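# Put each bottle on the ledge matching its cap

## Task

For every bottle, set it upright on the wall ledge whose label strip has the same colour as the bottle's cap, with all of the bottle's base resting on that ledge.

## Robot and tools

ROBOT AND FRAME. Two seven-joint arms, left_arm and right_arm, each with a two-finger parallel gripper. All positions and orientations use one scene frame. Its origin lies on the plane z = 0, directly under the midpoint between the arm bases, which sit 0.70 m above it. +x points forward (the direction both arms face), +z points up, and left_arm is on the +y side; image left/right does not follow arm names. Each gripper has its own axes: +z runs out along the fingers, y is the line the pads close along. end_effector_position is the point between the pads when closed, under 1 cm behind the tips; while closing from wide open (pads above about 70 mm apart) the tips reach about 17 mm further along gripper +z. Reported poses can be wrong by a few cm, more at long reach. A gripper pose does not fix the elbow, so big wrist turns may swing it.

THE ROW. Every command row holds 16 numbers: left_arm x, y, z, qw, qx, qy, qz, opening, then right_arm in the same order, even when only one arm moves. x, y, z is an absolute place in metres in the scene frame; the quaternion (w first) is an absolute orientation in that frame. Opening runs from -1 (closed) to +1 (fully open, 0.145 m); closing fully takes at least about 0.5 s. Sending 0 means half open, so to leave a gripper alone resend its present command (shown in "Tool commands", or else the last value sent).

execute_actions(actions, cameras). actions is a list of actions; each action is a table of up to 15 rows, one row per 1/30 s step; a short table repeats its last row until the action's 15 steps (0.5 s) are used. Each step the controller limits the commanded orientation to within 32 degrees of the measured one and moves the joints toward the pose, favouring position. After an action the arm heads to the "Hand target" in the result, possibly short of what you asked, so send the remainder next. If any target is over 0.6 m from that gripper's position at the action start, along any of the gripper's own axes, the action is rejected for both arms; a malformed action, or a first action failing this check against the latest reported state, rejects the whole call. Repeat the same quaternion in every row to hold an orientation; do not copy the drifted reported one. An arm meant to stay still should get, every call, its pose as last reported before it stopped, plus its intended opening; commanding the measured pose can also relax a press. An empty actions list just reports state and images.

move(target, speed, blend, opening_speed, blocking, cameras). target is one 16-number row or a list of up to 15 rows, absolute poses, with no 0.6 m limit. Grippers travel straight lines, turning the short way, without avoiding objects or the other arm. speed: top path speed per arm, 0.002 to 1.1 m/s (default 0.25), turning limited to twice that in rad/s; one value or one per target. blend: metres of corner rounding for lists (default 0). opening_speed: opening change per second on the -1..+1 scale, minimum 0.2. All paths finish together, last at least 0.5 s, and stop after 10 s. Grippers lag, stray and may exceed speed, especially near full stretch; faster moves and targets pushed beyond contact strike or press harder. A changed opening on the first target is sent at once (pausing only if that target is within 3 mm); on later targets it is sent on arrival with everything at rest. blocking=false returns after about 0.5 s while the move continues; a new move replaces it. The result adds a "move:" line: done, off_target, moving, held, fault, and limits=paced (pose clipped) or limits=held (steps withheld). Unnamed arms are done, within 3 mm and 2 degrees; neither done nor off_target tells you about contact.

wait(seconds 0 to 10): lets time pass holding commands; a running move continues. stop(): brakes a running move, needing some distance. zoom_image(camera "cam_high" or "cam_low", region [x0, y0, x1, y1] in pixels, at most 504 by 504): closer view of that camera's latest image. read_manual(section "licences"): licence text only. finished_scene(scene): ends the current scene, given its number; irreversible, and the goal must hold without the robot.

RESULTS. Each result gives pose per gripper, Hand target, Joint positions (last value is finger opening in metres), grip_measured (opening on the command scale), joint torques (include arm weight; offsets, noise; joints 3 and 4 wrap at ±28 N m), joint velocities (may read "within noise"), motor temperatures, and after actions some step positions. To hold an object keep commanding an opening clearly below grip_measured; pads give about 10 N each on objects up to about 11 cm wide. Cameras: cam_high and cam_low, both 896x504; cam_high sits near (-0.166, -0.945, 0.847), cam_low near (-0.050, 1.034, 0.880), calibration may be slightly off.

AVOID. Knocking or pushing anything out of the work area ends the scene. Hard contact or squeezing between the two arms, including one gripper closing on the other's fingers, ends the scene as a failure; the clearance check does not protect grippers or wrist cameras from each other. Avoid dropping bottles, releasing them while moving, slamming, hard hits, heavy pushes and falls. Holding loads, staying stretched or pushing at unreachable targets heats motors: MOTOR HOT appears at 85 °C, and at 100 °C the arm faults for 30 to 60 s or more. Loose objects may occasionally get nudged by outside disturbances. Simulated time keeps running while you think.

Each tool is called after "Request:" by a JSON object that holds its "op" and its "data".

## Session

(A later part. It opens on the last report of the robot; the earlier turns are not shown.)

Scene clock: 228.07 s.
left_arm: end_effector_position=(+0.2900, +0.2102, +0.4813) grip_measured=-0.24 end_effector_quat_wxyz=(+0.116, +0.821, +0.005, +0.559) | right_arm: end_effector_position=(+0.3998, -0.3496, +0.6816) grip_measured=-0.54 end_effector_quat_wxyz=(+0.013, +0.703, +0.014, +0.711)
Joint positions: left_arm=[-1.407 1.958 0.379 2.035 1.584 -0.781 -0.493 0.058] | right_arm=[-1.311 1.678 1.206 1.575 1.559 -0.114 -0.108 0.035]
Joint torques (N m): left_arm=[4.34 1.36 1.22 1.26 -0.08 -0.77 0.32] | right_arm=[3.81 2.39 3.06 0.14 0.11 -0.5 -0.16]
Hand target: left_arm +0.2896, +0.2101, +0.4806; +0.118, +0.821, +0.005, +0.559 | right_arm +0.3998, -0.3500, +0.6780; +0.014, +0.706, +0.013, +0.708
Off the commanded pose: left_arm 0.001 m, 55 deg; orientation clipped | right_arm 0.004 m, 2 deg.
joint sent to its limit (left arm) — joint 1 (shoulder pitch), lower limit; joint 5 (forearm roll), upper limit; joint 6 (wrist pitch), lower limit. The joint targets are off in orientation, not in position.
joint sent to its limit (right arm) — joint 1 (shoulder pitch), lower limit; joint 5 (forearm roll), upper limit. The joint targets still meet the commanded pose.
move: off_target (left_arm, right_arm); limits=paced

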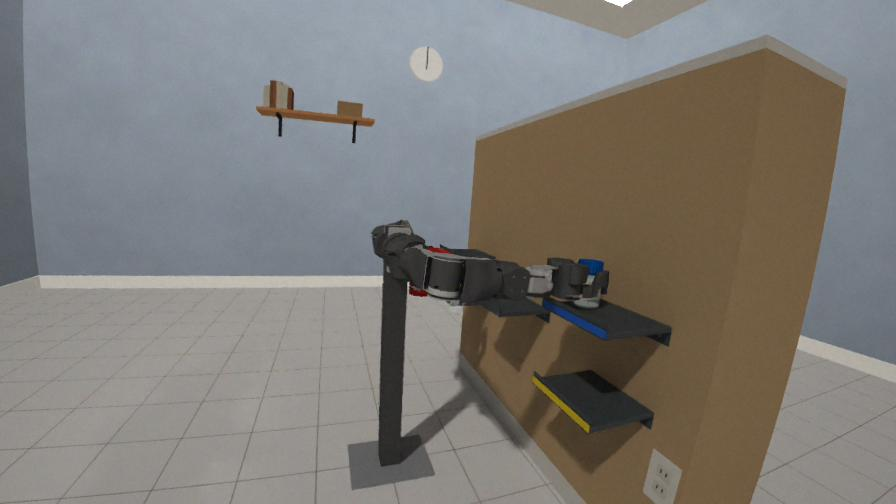

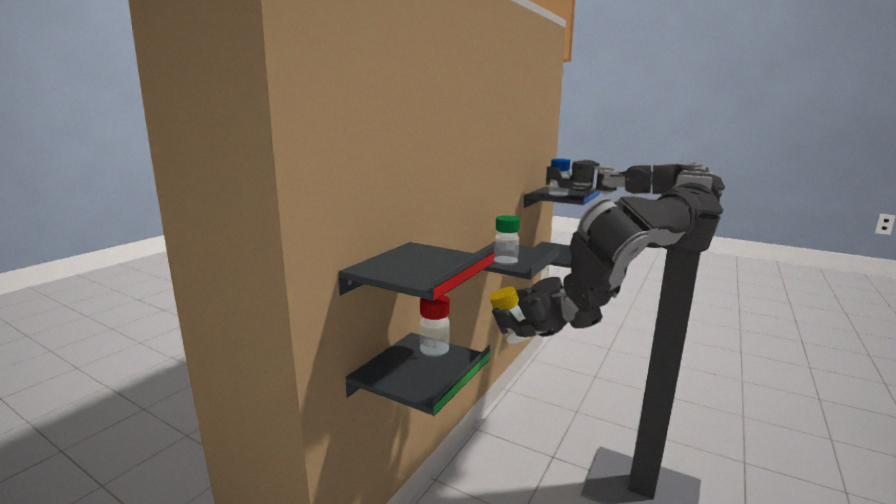

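Request:
{"op": "move", "data": {"target": [[0.27, 0.21, 0.55, 0, 0.7071, 0, 0.7071, -0.75, 0.40, -0.35, 0.680, 0, 0.7071, 0, 0.7071, -0.8],[0.265, 0.22, 0.70, 0, 0.7071, 0, 0.7071, -0.75, 0.40, -0.35, 0.680, 0, 0.7071, 0, 0.7071, 0.6]], "speed": 0.15, "opening_speed": 1.0}}

Request:
{"op": "zoom_image", "data": {"camera": "cam_high", "region": [560, 230, 640, 320]}}

Scene clock: 261.53 s.
left_arm: end_effector_position=(+0.2656, +0.2217, +0.6993) grip_measured=-0.24 end_effector_quat_wxyz=(+0.082, +0.702, -0.089, +0.702) | right_arm: end_effector_position=(+0.3998, -0.3496, +0.6810) grip_measured=+0.60 end_effector_quat_wxyz=(+0.013, +0.704, +0.014, +0.710)
Joint positions: left_arm=[1.521 1.979 -1.512 2.431 1.584 -0.002 -0.211 0.058] | right_arm=[-1.311 1.678 1.206 1.575 1.559 -0.111 -0.108 0.119]
Joint torques (N m): left_arm=[2.15 0.01 1.73 0.23 0.09 -0.8 0.2] | right_arm=[3.89 2.25 4.97 0.27 0.11 -0.3 -0.13]
Hand target: left_arm +0.2655, +0.2205, +0.7000; +0.086, +0.700, -0.090, +0.703 | right_arm +0.3999, -0.3500, +0.6800; +0.014, +0.706, +0.013, +0.708
Off the commanded pose: left_arm 0.002 m, 14 deg | right_arm 0.001 m, 2 deg.
joint sent to its limit (left arm) — joint 4 (elbow), upper limit, where the elbow is as bent as it goes; joint 5 (forearm roll), upper limit. The joint targets are off in orientation, not in position.
joint sent to its limit (right arm) — joint 1 (shoulder pitch), lower limit; joint 5 (forearm roll), upper limit. The joint targets still meet the commanded pose.
move: off_target (left_arm)

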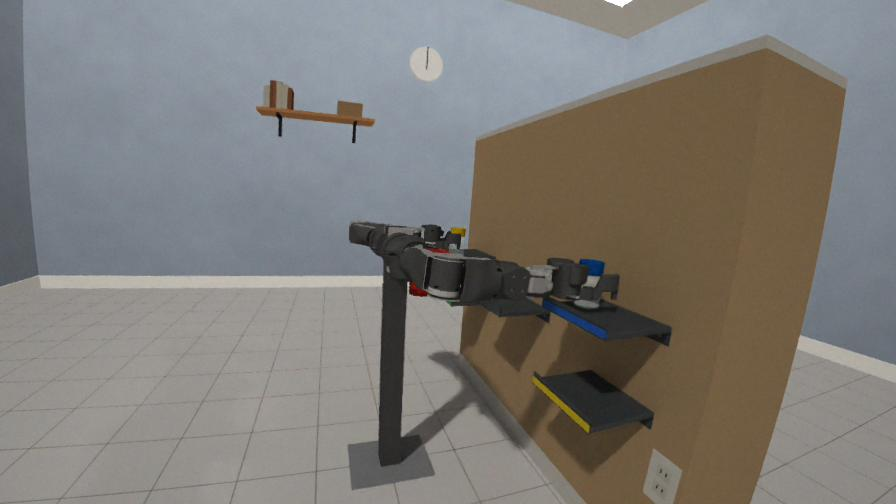

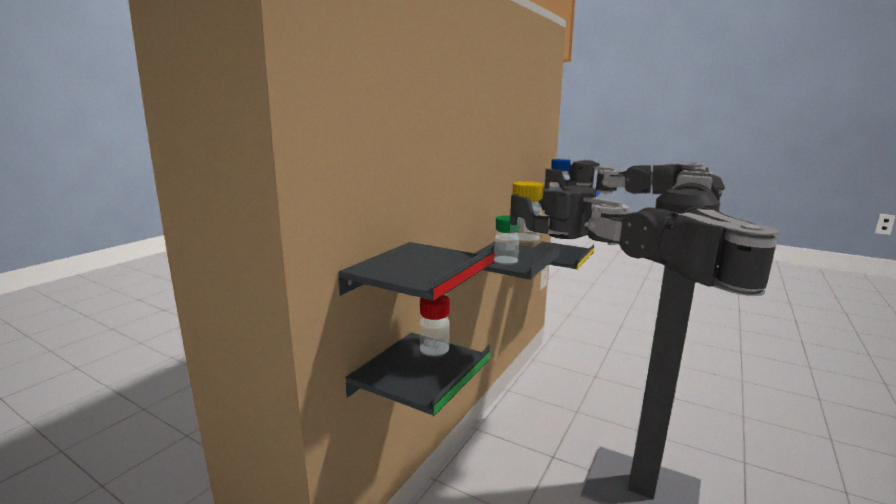

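Scaled by 5.600 from the camera's 896x504 image, which has a finer 1280x720 frame.

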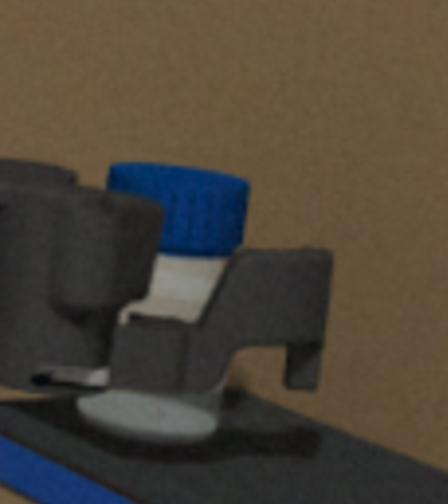

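Request:
{"op": "move", "data": {"target": [[0.265, 0.22, 0.70, 0.086, 0.700, -0.090, 0.703, -0.75, 0.33, -0.348, 0.684, 0.014, 0.706, 0.013, 0.708, 0.6],[0.265, 0.22, 0.70, 0.086, 0.700, -0.090, 0.703, -0.75, 0.235, -0.345, 0.70, 0, 0.7071, 0, 0.7071, 0.6]], "speed": [0.08, 0.2]}}

Request:
{"op": "zoom_image", "data": {"camera": "cam_high", "region": [460, 210, 680, 370]}}

Scene clock: 283.60 s.
left_arm: end_effector_position=(+0.2654, +0.2208, +0.6993) grip_measured=-0.24 end_effector_quat_wxyz=(+0.084, +0.702, -0.091, +0.701) | right_arm: end_effector_position=(+0.2352, -0.3456, +0.6998) grip_measured=+0.60 end_effector_quat_wxyz=(+0.002, +0.706, -0.001, +0.708)
Joint positions: left_arm=[1.521 1.979 -1.512 2.431 1.584 -0.002 -0.205 0.058] | right_arm=[-1.288 0.857 1.474 2.166 1.483 0.199 0.115 0.119]
Joint torques (N m): left_arm=[1.99 0.51 1.73 0.23 0.1 -0.85 0.21] | right_arm=[-0.44 1.91 4.51 0.66 0.27 -0.29 0.16]
Hand target: left_arm +0.2651, +0.2201, +0.7000; +0.087, +0.700, -0.091, +0.703 | right_arm +0.2350, -0.3449, +0.7000; +0.000, +0.707, +0.000, +0.707
Off the commanded pose: left_arm 0.001 m, 0 deg | right_arm 0.001 m, 0 deg.
joint sent to its limit (left arm) — joint 4 (elbow), upper limit, where the elbow is as bent as it goes; joint 5 (forearm roll), upper limit. The joint targets still meet the commanded pose.
move: done

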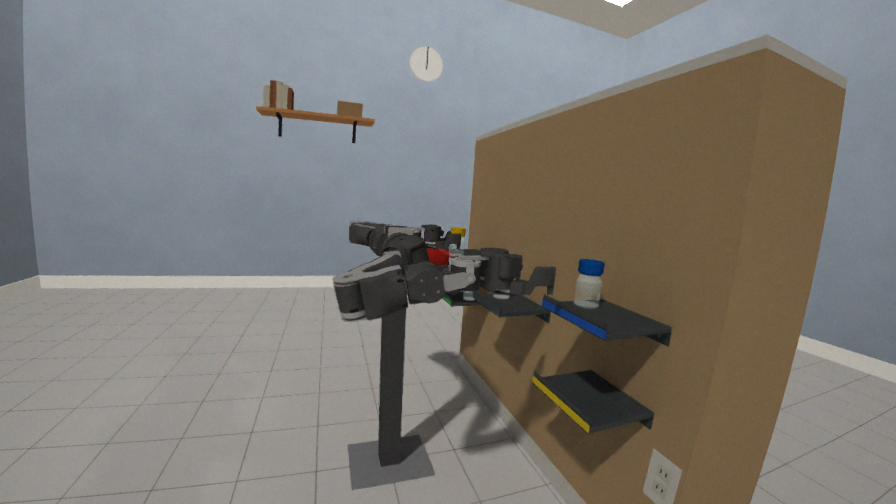

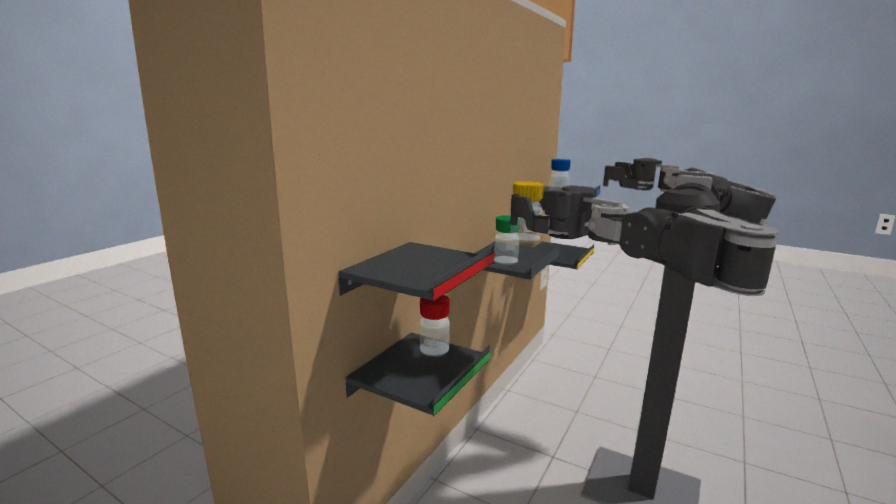

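Scaled by 2.291 from the camera's 896x504 image, which has a finer 1280x720 frame.

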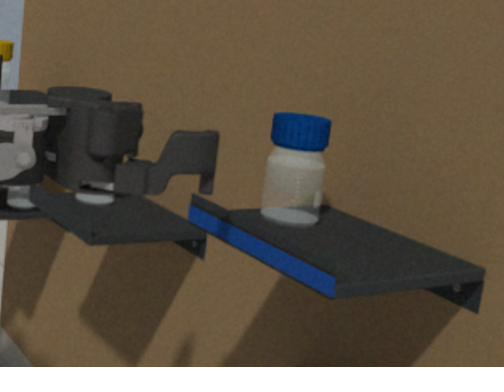

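Request:
{"op": "zoom_image", "data": {"camera": "cam_high", "region": [530, 250, 680, 350]}}

Request:
{"op": "zoom_image", "data": {"camera": "cam_low", "region": [510, 150, 620, 220]}}

Scaled by 3.360 from the camera's 896x504 image, which has a finer 1280x720 frame.

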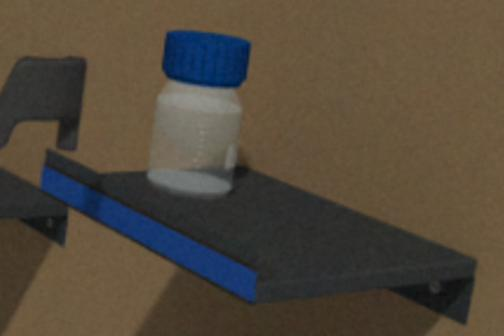

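Scaled by 4.582 from the camera's 896x504 image, which has a finer 1280x720 frame.

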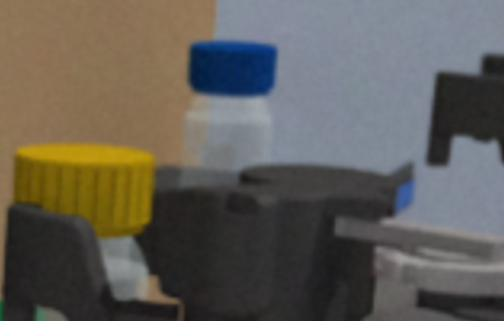

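Request:
{"op": "move", "data": {"target": [[0.30, 0.14, 0.70, 0.129, 0.695, -0.129, 0.695, -0.75, 0.30, -0.35, 0.684, 0, 0.7071, 0, 0.7071, 0.6],[0.31, 0.10, 0.70, 0.129, 0.695, -0.129, 0.695, -0.75, 0.378, -0.35, 0.684, 0, 0.7071, 0, 0.7071, 0.6]], "speed": 0.15}}

Request:
{"op": "zoom_image", "data": {"camera": "cam_high", "region": [530, 230, 680, 350]}}

Scene clock: 337.67 s.
left_arm: end_effector_position=(+0.3095, +0.0988, +0.6974) grip_measured=-0.24 end_effector_quat_wxyz=(+0.131, +0.698, -0.132, +0.692) | right_arm: end_effector_position=(+0.3781, -0.3490, +0.6840) grip_measured=+0.60 end_effector_quat_wxyz=(+0.001, +0.708, +0.004, +0.707)
Joint positions: left_arm=[1.531 1.208 -1.511 2.402 1.584 0.032 -0.821 0.058] | right_arm=[-1.292 1.573 1.234 1.679 1.558 -0.056 -0.105 0.119]
Joint torques (N m): left_arm=[6.18 0.7 3.1 0.25 -0.29 -0.58 -0.05] | right_arm=[3.36 2.12 4.71 0.43 0.14 -0.54 -0.07]
Hand target: left_arm +0.3100, +0.1000, +0.7000; +0.129, +0.695, -0.129, +0.695 | right_arm +0.3780, -0.3500, +0.6840; +0.002, +0.707, +0.002, +0.707
Off the commanded pose: left_arm 0.003 m, 1 deg | right_arm 0.001 m, 0 deg.
joint sent to its limit (right arm) — joint 5 (forearm roll), upper limit. The joint targets still meet the commanded pose.
move: done

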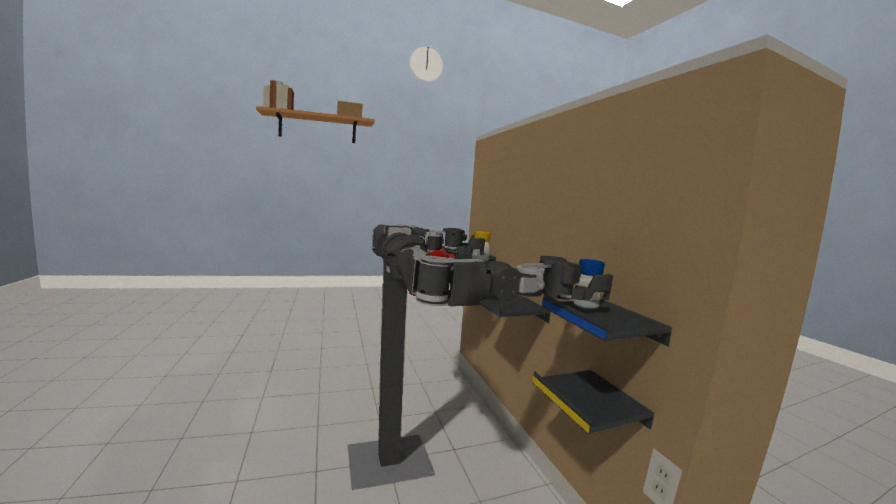

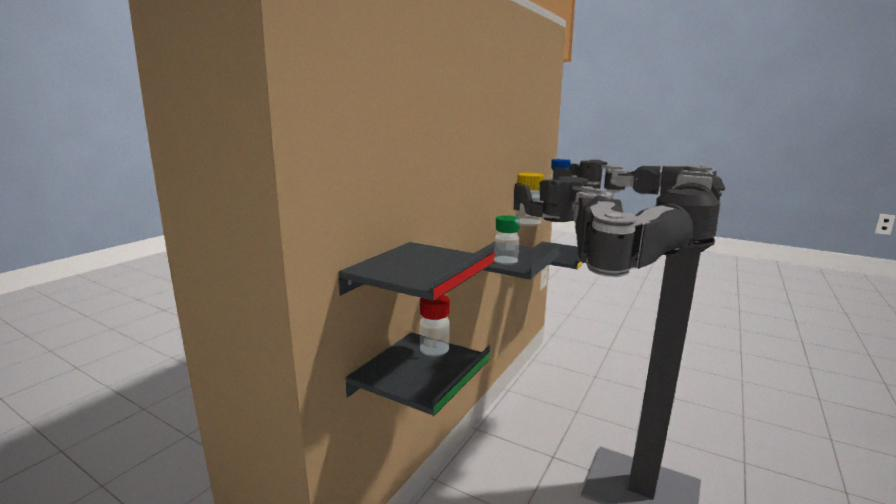

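Scaled by 3.360 from the camera's 896x504 image, which has a finer 1280x720 frame.

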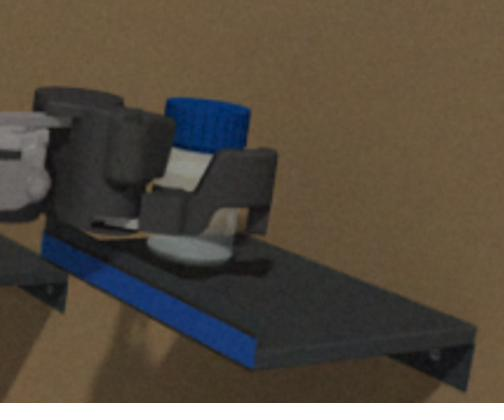

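Request:
{"op": "move", "data": {"target": [[0.33, 0.06, 0.715, 0.156, 0.690, -0.156, 0.690, -0.75, 0.366, -0.35, 0.684, 0, 0.7071, 0, 0.7071, 0.6],[0.33, 0.06, 0.715, 0.156, 0.690, -0.156, 0.690, -0.75, 0.366, -0.35, 0.684, 0, 0.7071, 0, 0.7071, -0.6]], "speed": 0.12, "opening_speed": 1.2}}

Request:
{"op": "zoom_image", "data": {"camera": "cam_high", "region": [530, 230, 680, 350]}}

Scene clock: 351.17 s.
left_arm: end_effector_position=(+0.3298, +0.0593, +0.7140) grip_measured=-0.24 end_effector_quat_wxyz=(+0.155, +0.690, -0.160, +0.689) | right_arm: end_effector_position=(+0.3660, -0.3496, +0.6832) grip_measured=-0.29 end_effector_quat_wxyz=(-0.001, +0.707, +0.000, +0.707)
Joint positions: left_arm=[1.358 0.956 -1.226 2.265 1.584 0.215 -0.841 0.058] | right_arm=[-1.282 1.515 1.234 1.732 1.549 -0.045 -0.106 0.054]
Joint torques (N m): left_arm=[6.03 0.65 3.66 0.35 -0.2 -0.57 -0.04] | right_arm=[3.68 2.12 5.27 0.46 0.03 -0.34 -0.04]
Hand target: left_arm +0.3300, +0.0600, +0.7149; +0.156, +0.690, -0.156, +0.690 | right_arm +0.3660, -0.3500, +0.6840; +0.000, +0.707, +0.000, +0.707
Off the commanded pose: left_arm 0.001 m, 0 deg | right_arm 0.001 m, 0 deg.
joint sent to its limit (left arm) — joint 5 (forearm roll), upper limit. The joint targets still meet the commanded pose.
move: done

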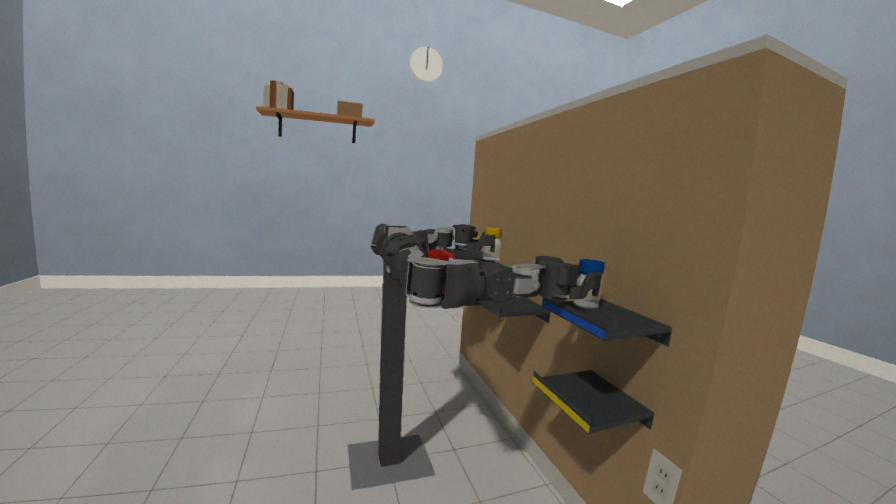

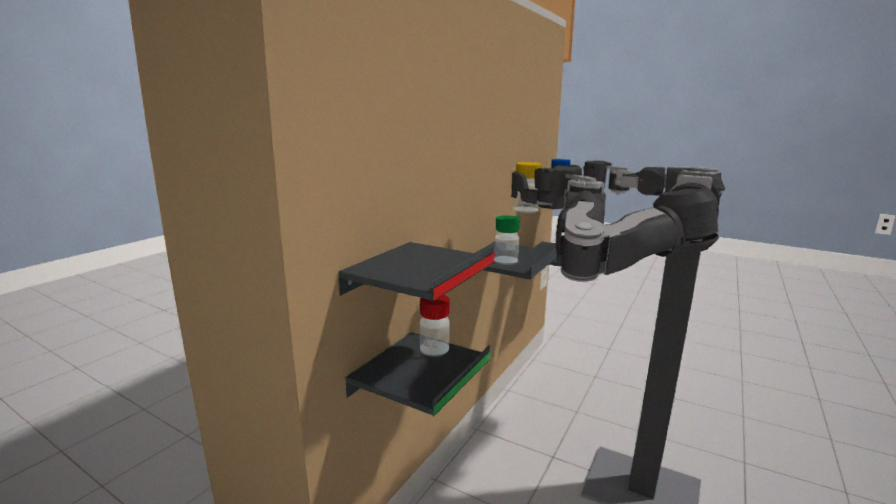

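Scaled by 3.360 from the camera's 896x504 image, which has a finer 1280x720 frame.

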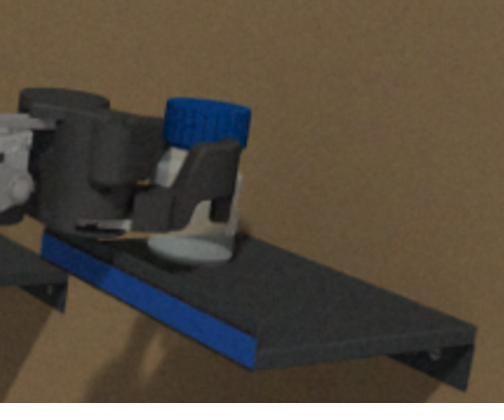

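Request:
{"op": "move", "data": {"target": [[0.345, 0.0, 0.715, 0.183, 0.683, -0.183, 0.683, -0.75, 0.366, -0.35, 0.698, 0, 0.7071, 0, 0.7071, -0.7],[0.345, -0.08, 0.715, 0.183, 0.683, -0.183, 0.683, -0.75, 0.368, -0.405, 0.698, 0, 0.7071, 0, 0.7071, -0.7],[0.345, -0.08, 0.70, 0.183, 0.683, -0.183, 0.683, -0.75, 0.368, -0.405, 0.686, 0, 0.7071, 0, 0.7071, -0.7]], "speed": [0.1,0.12,0.05]}}

Request:
{"op": "zoom_image", "data": {"camera": "cam_high", "region": [480, 210, 680, 350]}}

Request:
{"op": "zoom_image", "data": {"camera": "cam_low", "region": [470, 130, 620, 280]}}

Scene clock: 365.00 s.
left_arm: end_effector_position=(+0.3452, -0.0800, +0.6997) grip_measured=-0.24 end_effector_quat_wxyz=(+0.181, +0.685, -0.184, +0.681) | right_arm: end_effector_position=(+0.3675, -0.4064, +0.6844) grip_measured=-0.29 end_effector_quat_wxyz=(+0.003, +0.711, -0.002, +0.703)
Joint positions: left_arm=[1.355 0.267 -1.336 1.897 1.431 0.237 -1.067 0.058] | right_arm=[-1.248 1.526 1.216 1.464 1.557 -0.023 0.143 0.054]
Joint torques (N m): left_arm=[8.03 0.04 2.96 1.36 -0.6 -0.59 0.15] | right_arm=[4.1 3.28 3.75 0.43 0.34 -0.82 0.15]
Hand target: left_arm +0.3451, -0.0800, +0.7000; +0.183, +0.683, -0.183, +0.683 | right_arm +0.3680, -0.4050, +0.6860; +0.000, +0.707, +0.000, +0.707
Off the commanded pose: left_arm 0.000 m, 0 deg | right_arm 0.002 m, 1 deg.
joint sent to its limit (right arm) — joint 5 (forearm roll), upper limit. The joint targets still meet the commanded pose.
move: done

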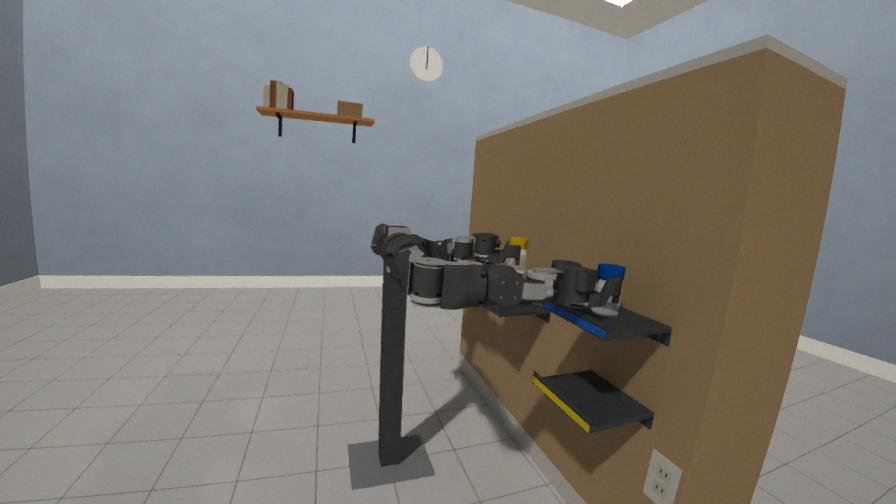

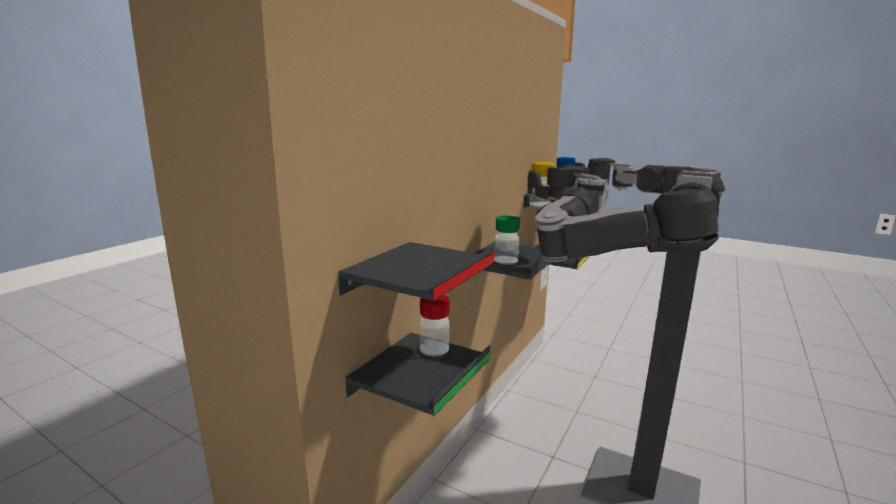

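Scaled by 2.520 from the camera's 896x504 image, which has a finer 1280x720 frame.

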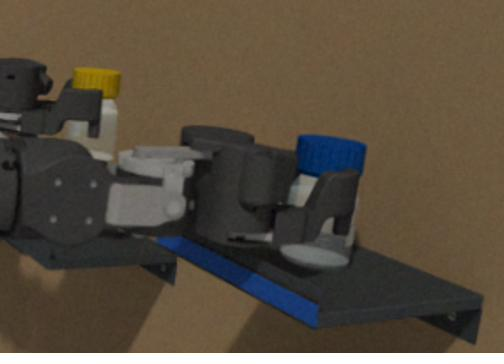

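Scaled by 3.360 from the camera's 896x504 image, which has a finer 1280x720 frame.

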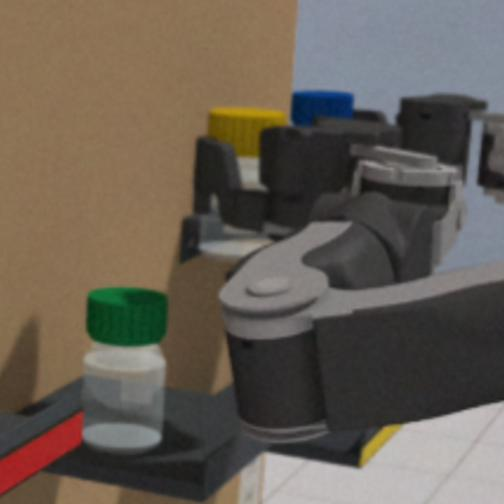

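Request:
{"op": "move", "data": {"target": [[0.388, -0.08, 0.695, 0.183, 0.683, -0.183, 0.683, -0.75, 0.368, -0.405, 0.683, 0, 0.7071, 0, 0.7071, -0.7],[0.388, -0.08, 0.62, 0.183, 0.683, -0.183, 0.683, -0.75, 0.368, -0.405, 0.6805, 0, 0.7071, 0, 0.7071, -0.7]], "speed": [0.1,0.08]}}

Request:
{"op": "zoom_image", "data": {"camera": "cam_high", "region": [480, 210, 680, 350]}}

Request:
{"op": "zoom_image", "data": {"camera": "cam_low", "region": [470, 130, 620, 280]}}

Scene clock: 382.93 s.
left_arm: end_effector_position=(+0.3880, -0.0795, +0.6186) grip_measured=-0.24 end_effector_quat_wxyz=(+0.181, +0.687, -0.183, +0.680) | right_arm: end_effector_position=(+0.3677, -0.4062, +0.6827) grip_measured=-0.29 end_effector_quat_wxyz=(+0.002, +0.705, -0.002, +0.709)
Joint positions: left_arm=[1.182 0.268 -1.466 1.629 1.204 0.026 -0.818 0.058] | right_arm=[-1.179 1.526 1.131 1.463 1.56 -0.056 0.143 0.054]
Joint torques (N m): left_arm=[9.27 -0.67 3.19 1.91 -0.46 -0.75 0.21] | right_arm=[3.49 4.05 3.04 0.38 0.2 -0.49 0.15]
Hand target: left_arm +0.3880, -0.0800, +0.6200; +0.183, +0.683, -0.183, +0.683 | right_arm +0.3680, -0.4050, +0.6804; +0.000, +0.707, +0.000, +0.707
Off the commanded pose: left_arm 0.002 m, 1 deg | right_arm 0.003 m, 0 deg.
joint sent to its limit (right arm) — joint 5 (forearm roll), upper limit. The joint targets still meet the commanded pose.
move: done

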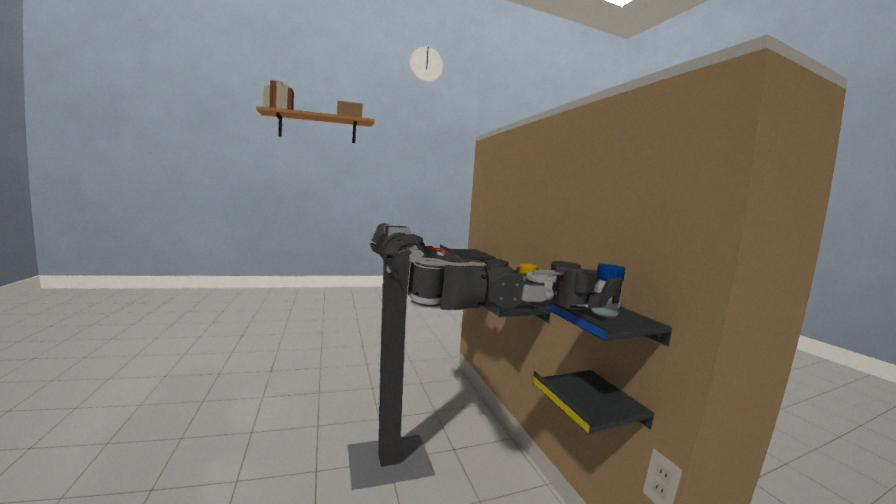

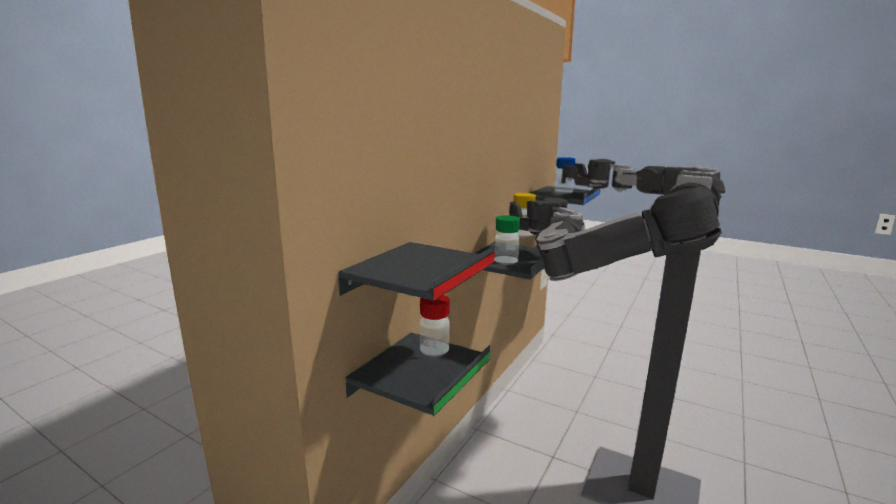

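Scaled by 2.520 from the camera's 896x504 image, which has a finer 1280x720 frame.

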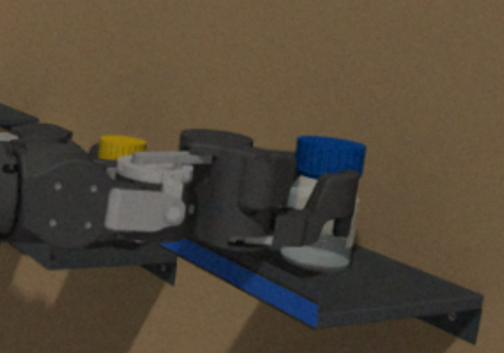

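Scaled by 3.360 from the camera's 896x504 image, which has a finer 1280x720 frame.

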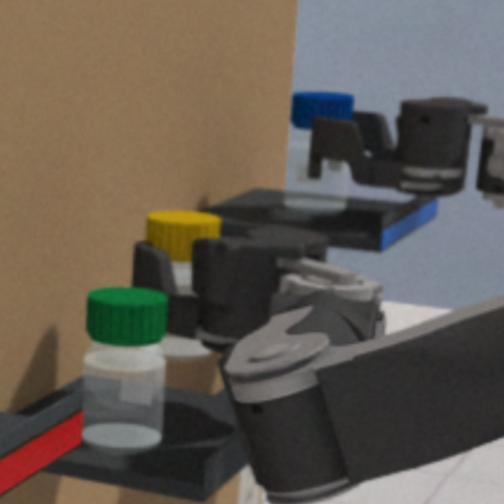

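Request:
{"op": "move", "data": {"target": [[0.388, -0.08, 0.60, 0.183, 0.683, -0.183, 0.683, -0.75, 0.368, -0.405, 0.6805, 0, 0.7071, 0, 0.7071, 0.6]], "speed": 0.05, "opening_speed": 1.2}}

Request:
{"op": "move", "data": {"target": [[0.388, -0.08, 0.593, 0.183, 0.683, -0.183, 0.683, -0.75, 0.31, -0.405, 0.684, 0, 0.7071, 0, 0.7071, 0.6],[0.388, -0.08, 0.590, 0.183, 0.683, -0.183, 0.683, -0.75, 0.24, -0.37, 0.69, 0, 0.7071, 0, 0.7071, 0.6]], "speed": 0.08}}

Request:
{"op": "zoom_image", "data": {"camera": "cam_high", "region": [530, 230, 680, 350]}}

Request:
{"op": "zoom_image", "data": {"camera": "cam_low", "region": [470, 130, 620, 280]}}

Scene clock: 397.53 s.
left_arm: end_effector_position=(+0.3887, -0.0785, +0.5995) grip_measured=-0.24 end_effector_quat_wxyz=(+0.180, +0.686, -0.182, +0.681) | right_arm: end_effector_position=(+0.3678, -0.4060, +0.6823) grip_measured=+0.60 end_effector_quat_wxyz=(+0.002, +0.706, -0.002, +0.708)
Joint positions: left_arm=[1.14 0.266 -1.496 1.593 1.159 -0.027 -0.801 0.058] | right_arm=[-1.179 1.527 1.129 1.463 1.56 -0.056 0.143 0.119]
Joint torques (N m): left_arm=[8.87 -1.28 2.88 1.94 -0.46 -0.76 0.22] | right_arm=[3.78 3.57 3.25 0.32 0.23 -0.48 0.18]
Motor temperatures (°C): left_arm=[26 21 26 20 22 26 21] | right_arm=[22 23 24 19 20 21 21]
Hand target: left_arm +0.3880, -0.0800, +0.6000; +0.183, +0.683, -0.183, +0.683 | right_arm +0.3680, -0.4050, +0.6805; +0.000, +0.707, +0.000, +0.707
Off the commanded pose: left_arm 0.002 m, 1 deg | right_arm 0.002 m, 0 deg.
joint sent to its limit (right arm) — joint 5 (forearm roll), upper limit. The joint targets still meet the commanded pose.
move: done

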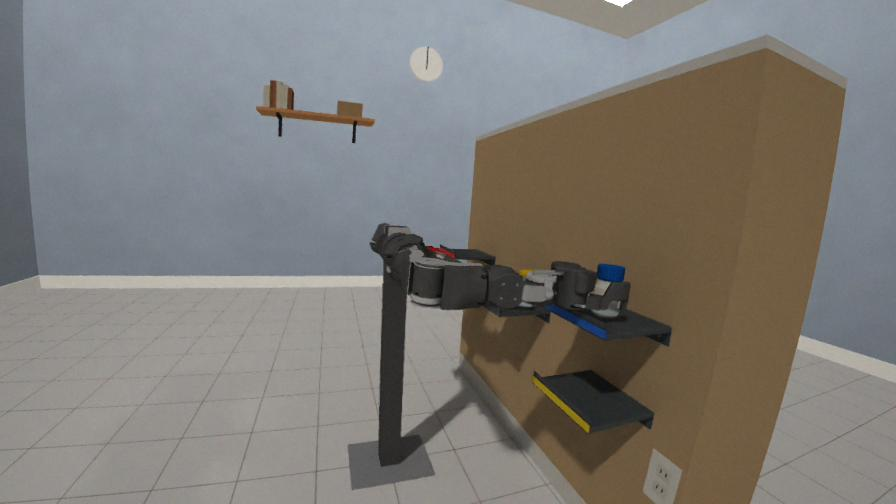

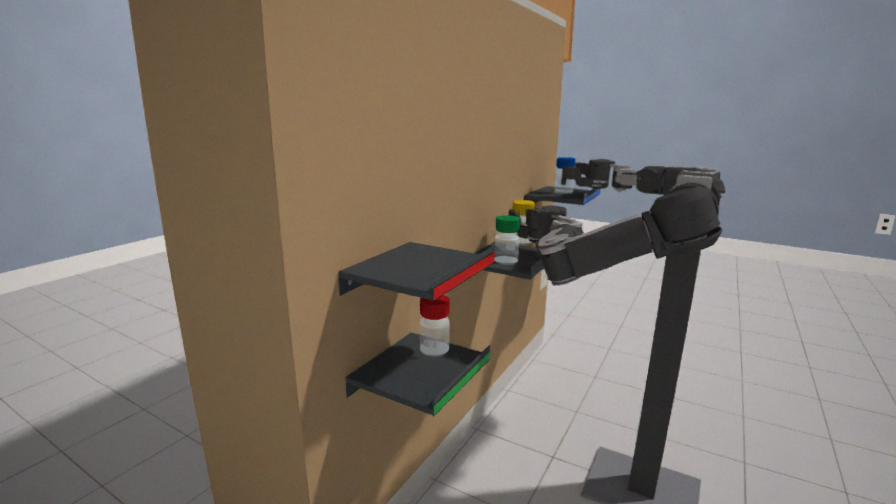

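Scene clock: 399.57 s.
left_arm: end_effector_position=(+0.3891, -0.0784, +0.5909) grip_measured=-0.24 end_effector_quat_wxyz=(+0.180, +0.685, -0.181, +0.682) | right_arm: end_effector_position=(+0.2400, -0.3705, +0.6892) grip_measured=+0.60 end_effector_quat_wxyz=(+0.001, +0.707, -0.002, +0.707)
Joint positions: left_arm=[1.123 0.263 -1.513 1.572 1.141 -0.056 -0.793 0.058] | right_arm=[-1.216 0.886 1.396 2.033 1.417 0.19 0.214 0.119]
Joint torques (N m): left_arm=[8.32 -1.33 2.52 1.85 -0.46 -0.77 0.22] | right_arm=[-0.22 2.76 5.05 0.77 0.31 -0.28 0.16]
Hand target: left_arm +0.3880, -0.0800, +0.5899; +0.183, +0.683, -0.183, +0.683 | right_arm +0.2400, -0.3700, +0.6900; +0.000, +0.707, +0.000, +0.707
Off the commanded pose: left_arm 0.002 m, 0 deg | right_arm 0.001 m, 0 deg.
move: done

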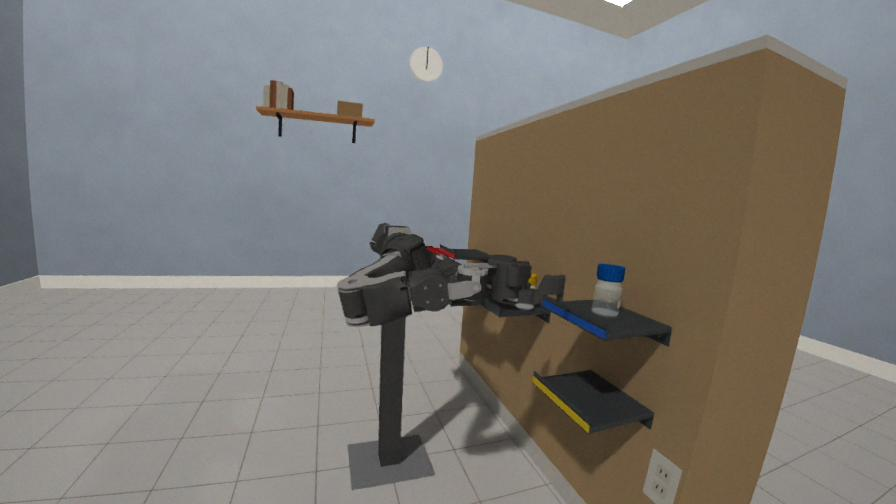

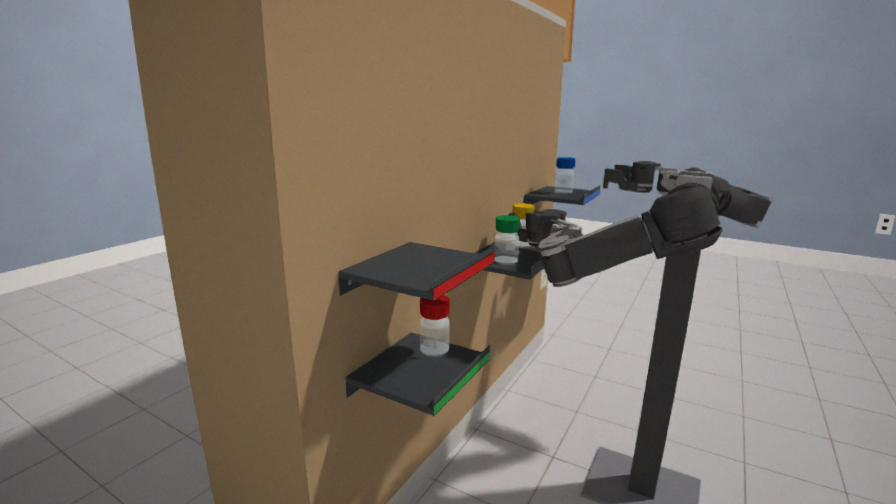

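Scaled by 3.360 from the camera's 896x504 image, which has a finer 1280x720 frame.

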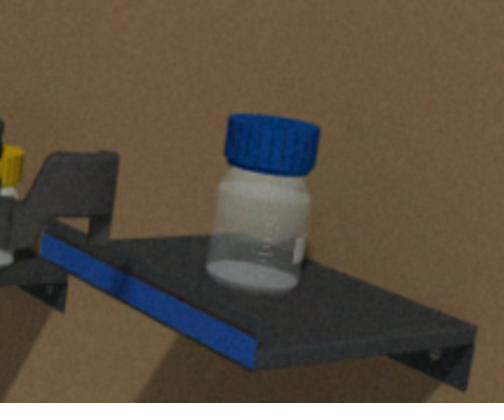

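Scaled by 3.360 from the camera's 896x504 image, which has a finer 1280x720 frame.

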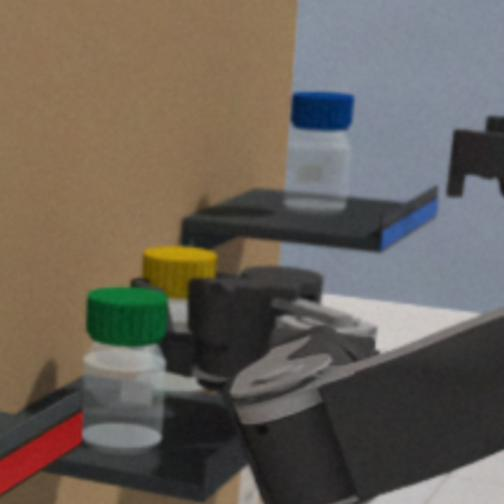

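Request:
{"op": "move", "data": {"target": [[0.388, -0.08, 0.5865, 0.183, 0.683, -0.183, 0.683, -0.75, 0.235, -0.34, 0.62, 0, 0.7071, 0, 0.7071, 0.6],[0.388, -0.08, 0.584, 0.183, 0.683, -0.183, 0.683, -0.75, 0.235, -0.33, 0.55, 0, 0.7071, 0, 0.7071, 0.6]], "speed": 0.15, "cameras": []}}

Request:
{"op": "move", "data": {"target": [[0.388, -0.08, 0.581, 0.183, 0.683, -0.183, 0.683, -0.75, 0.235, -0.33, 0.55, 0, 0.7071, 0, 0.7071, 0.6]], "speed": 0.03}}

Request:
{"op": "zoom_image", "data": {"camera": "cam_low", "region": [470, 180, 570, 280]}}

Scene clock: 408.37 s.
left_arm: end_effector_position=(+0.3891, -0.0786, +0.5855) grip_measured=-0.24 end_effector_quat_wxyz=(+0.180, +0.684, -0.181, +0.683) | right_arm: end_effector_position=(+0.2352, -0.3296, +0.5497) grip_measured=+0.60 end_effector_quat_wxyz=(-0.001, +0.708, +0.001, +0.706)
Joint positions: left_arm=[1.113 0.26 -1.524 1.559 1.13 -0.075 -0.789 0.058] | right_arm=[-0.998 0.759 0.618 1.974 0.967 -0.277 0.125 0.119]
Joint torques (N m): left_arm=[8.24 -1.36 2.44 1.85 -0.42 -0.73 0.22] | right_arm=[-0.09 2.73 3.36 2.5 0.13 -0.52 -0.07]
Hand target: left_arm +0.3879, -0.0801, +0.5841; +0.183, +0.683, -0.183, +0.683 | right_arm +0.2350, -0.3300, +0.5500; +0.000, +0.707, +0.000, +0.707
Off the commanded pose: left_arm 0.002 m, 0 deg | right_arm 0.001 m, 0 deg.
move: done
No camera images: "cameras" was empty.

Scene clock: 409.07 s.
left_arm: end_effector_position=(+0.3894, -0.0786, +0.5852) grip_measured=-0.24 end_effector_quat_wxyz=(+0.182, +0.681, -0.179, +0.686) | right_arm: end_effector_position=(+0.2352, -0.3296, +0.5497) grip_measured=+0.60 end_effector_quat_wxyz=(-0.001, +0.708, +0.001, +0.706)
Joint positions: left_arm=[1.111 0.258 -1.53 1.552 1.122 -0.092 -0.788 0.058] | right_arm=[-0.998 0.759 0.618 1.974 0.967 -0.277 0.125 0.119]
Joint torques (N m): left_arm=[7.82 -1.28 2.07 1.68 -0.27 -0.53 0.23] | right_arm=[-0.09 2.55 3.34 2.54 0.12 -0.53 -0.03]
Hand target: left_arm +0.3880, -0.0800, +0.5810; +0.183, +0.683, -0.183, +0.683 | right_arm +0.2350, -0.3300, +0.5500; +0.000, +0.707, +0.000, +0.707
Off the commanded pose: left_arm 0.005 m, 1 deg | right_arm 0.001 m, 0 deg.
move: off_target (left_arm)

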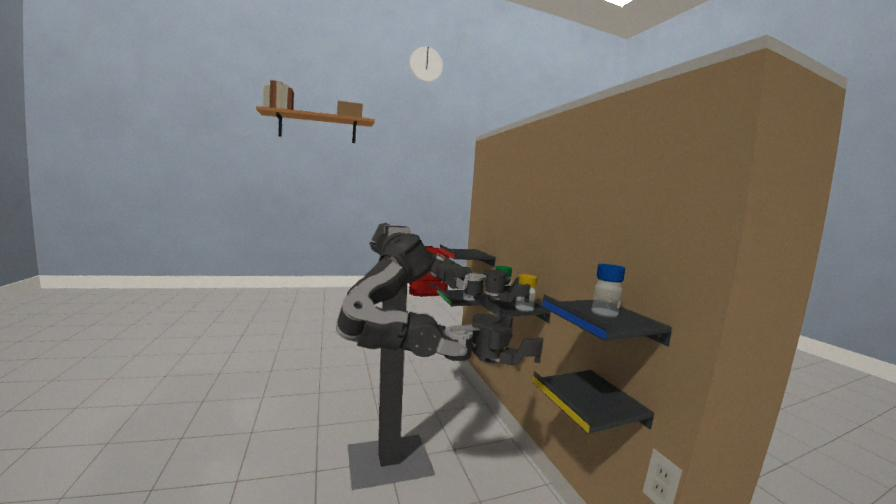

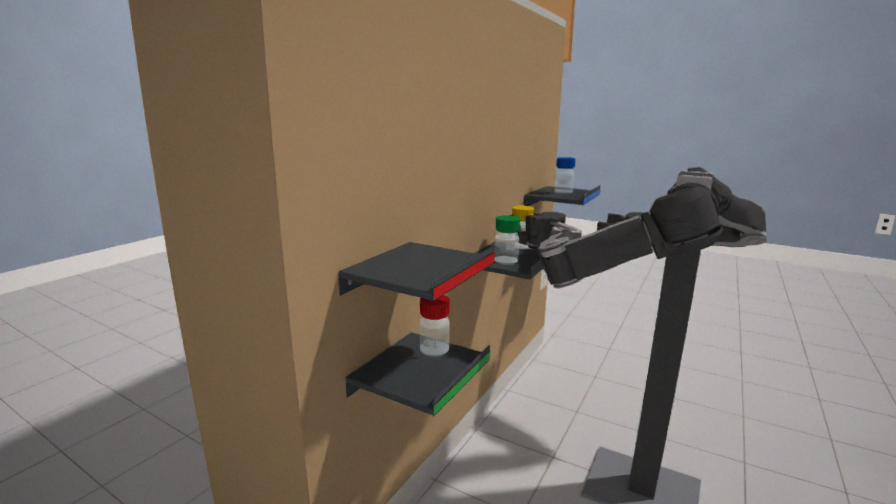

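Scaled by 5.040 from the camera's 896x504 image, which has a finer 1280x720 frame.

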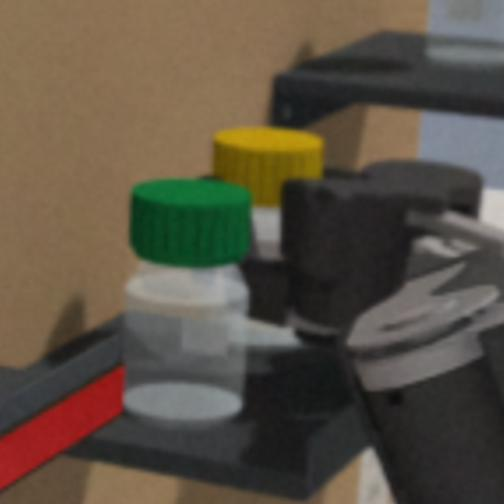

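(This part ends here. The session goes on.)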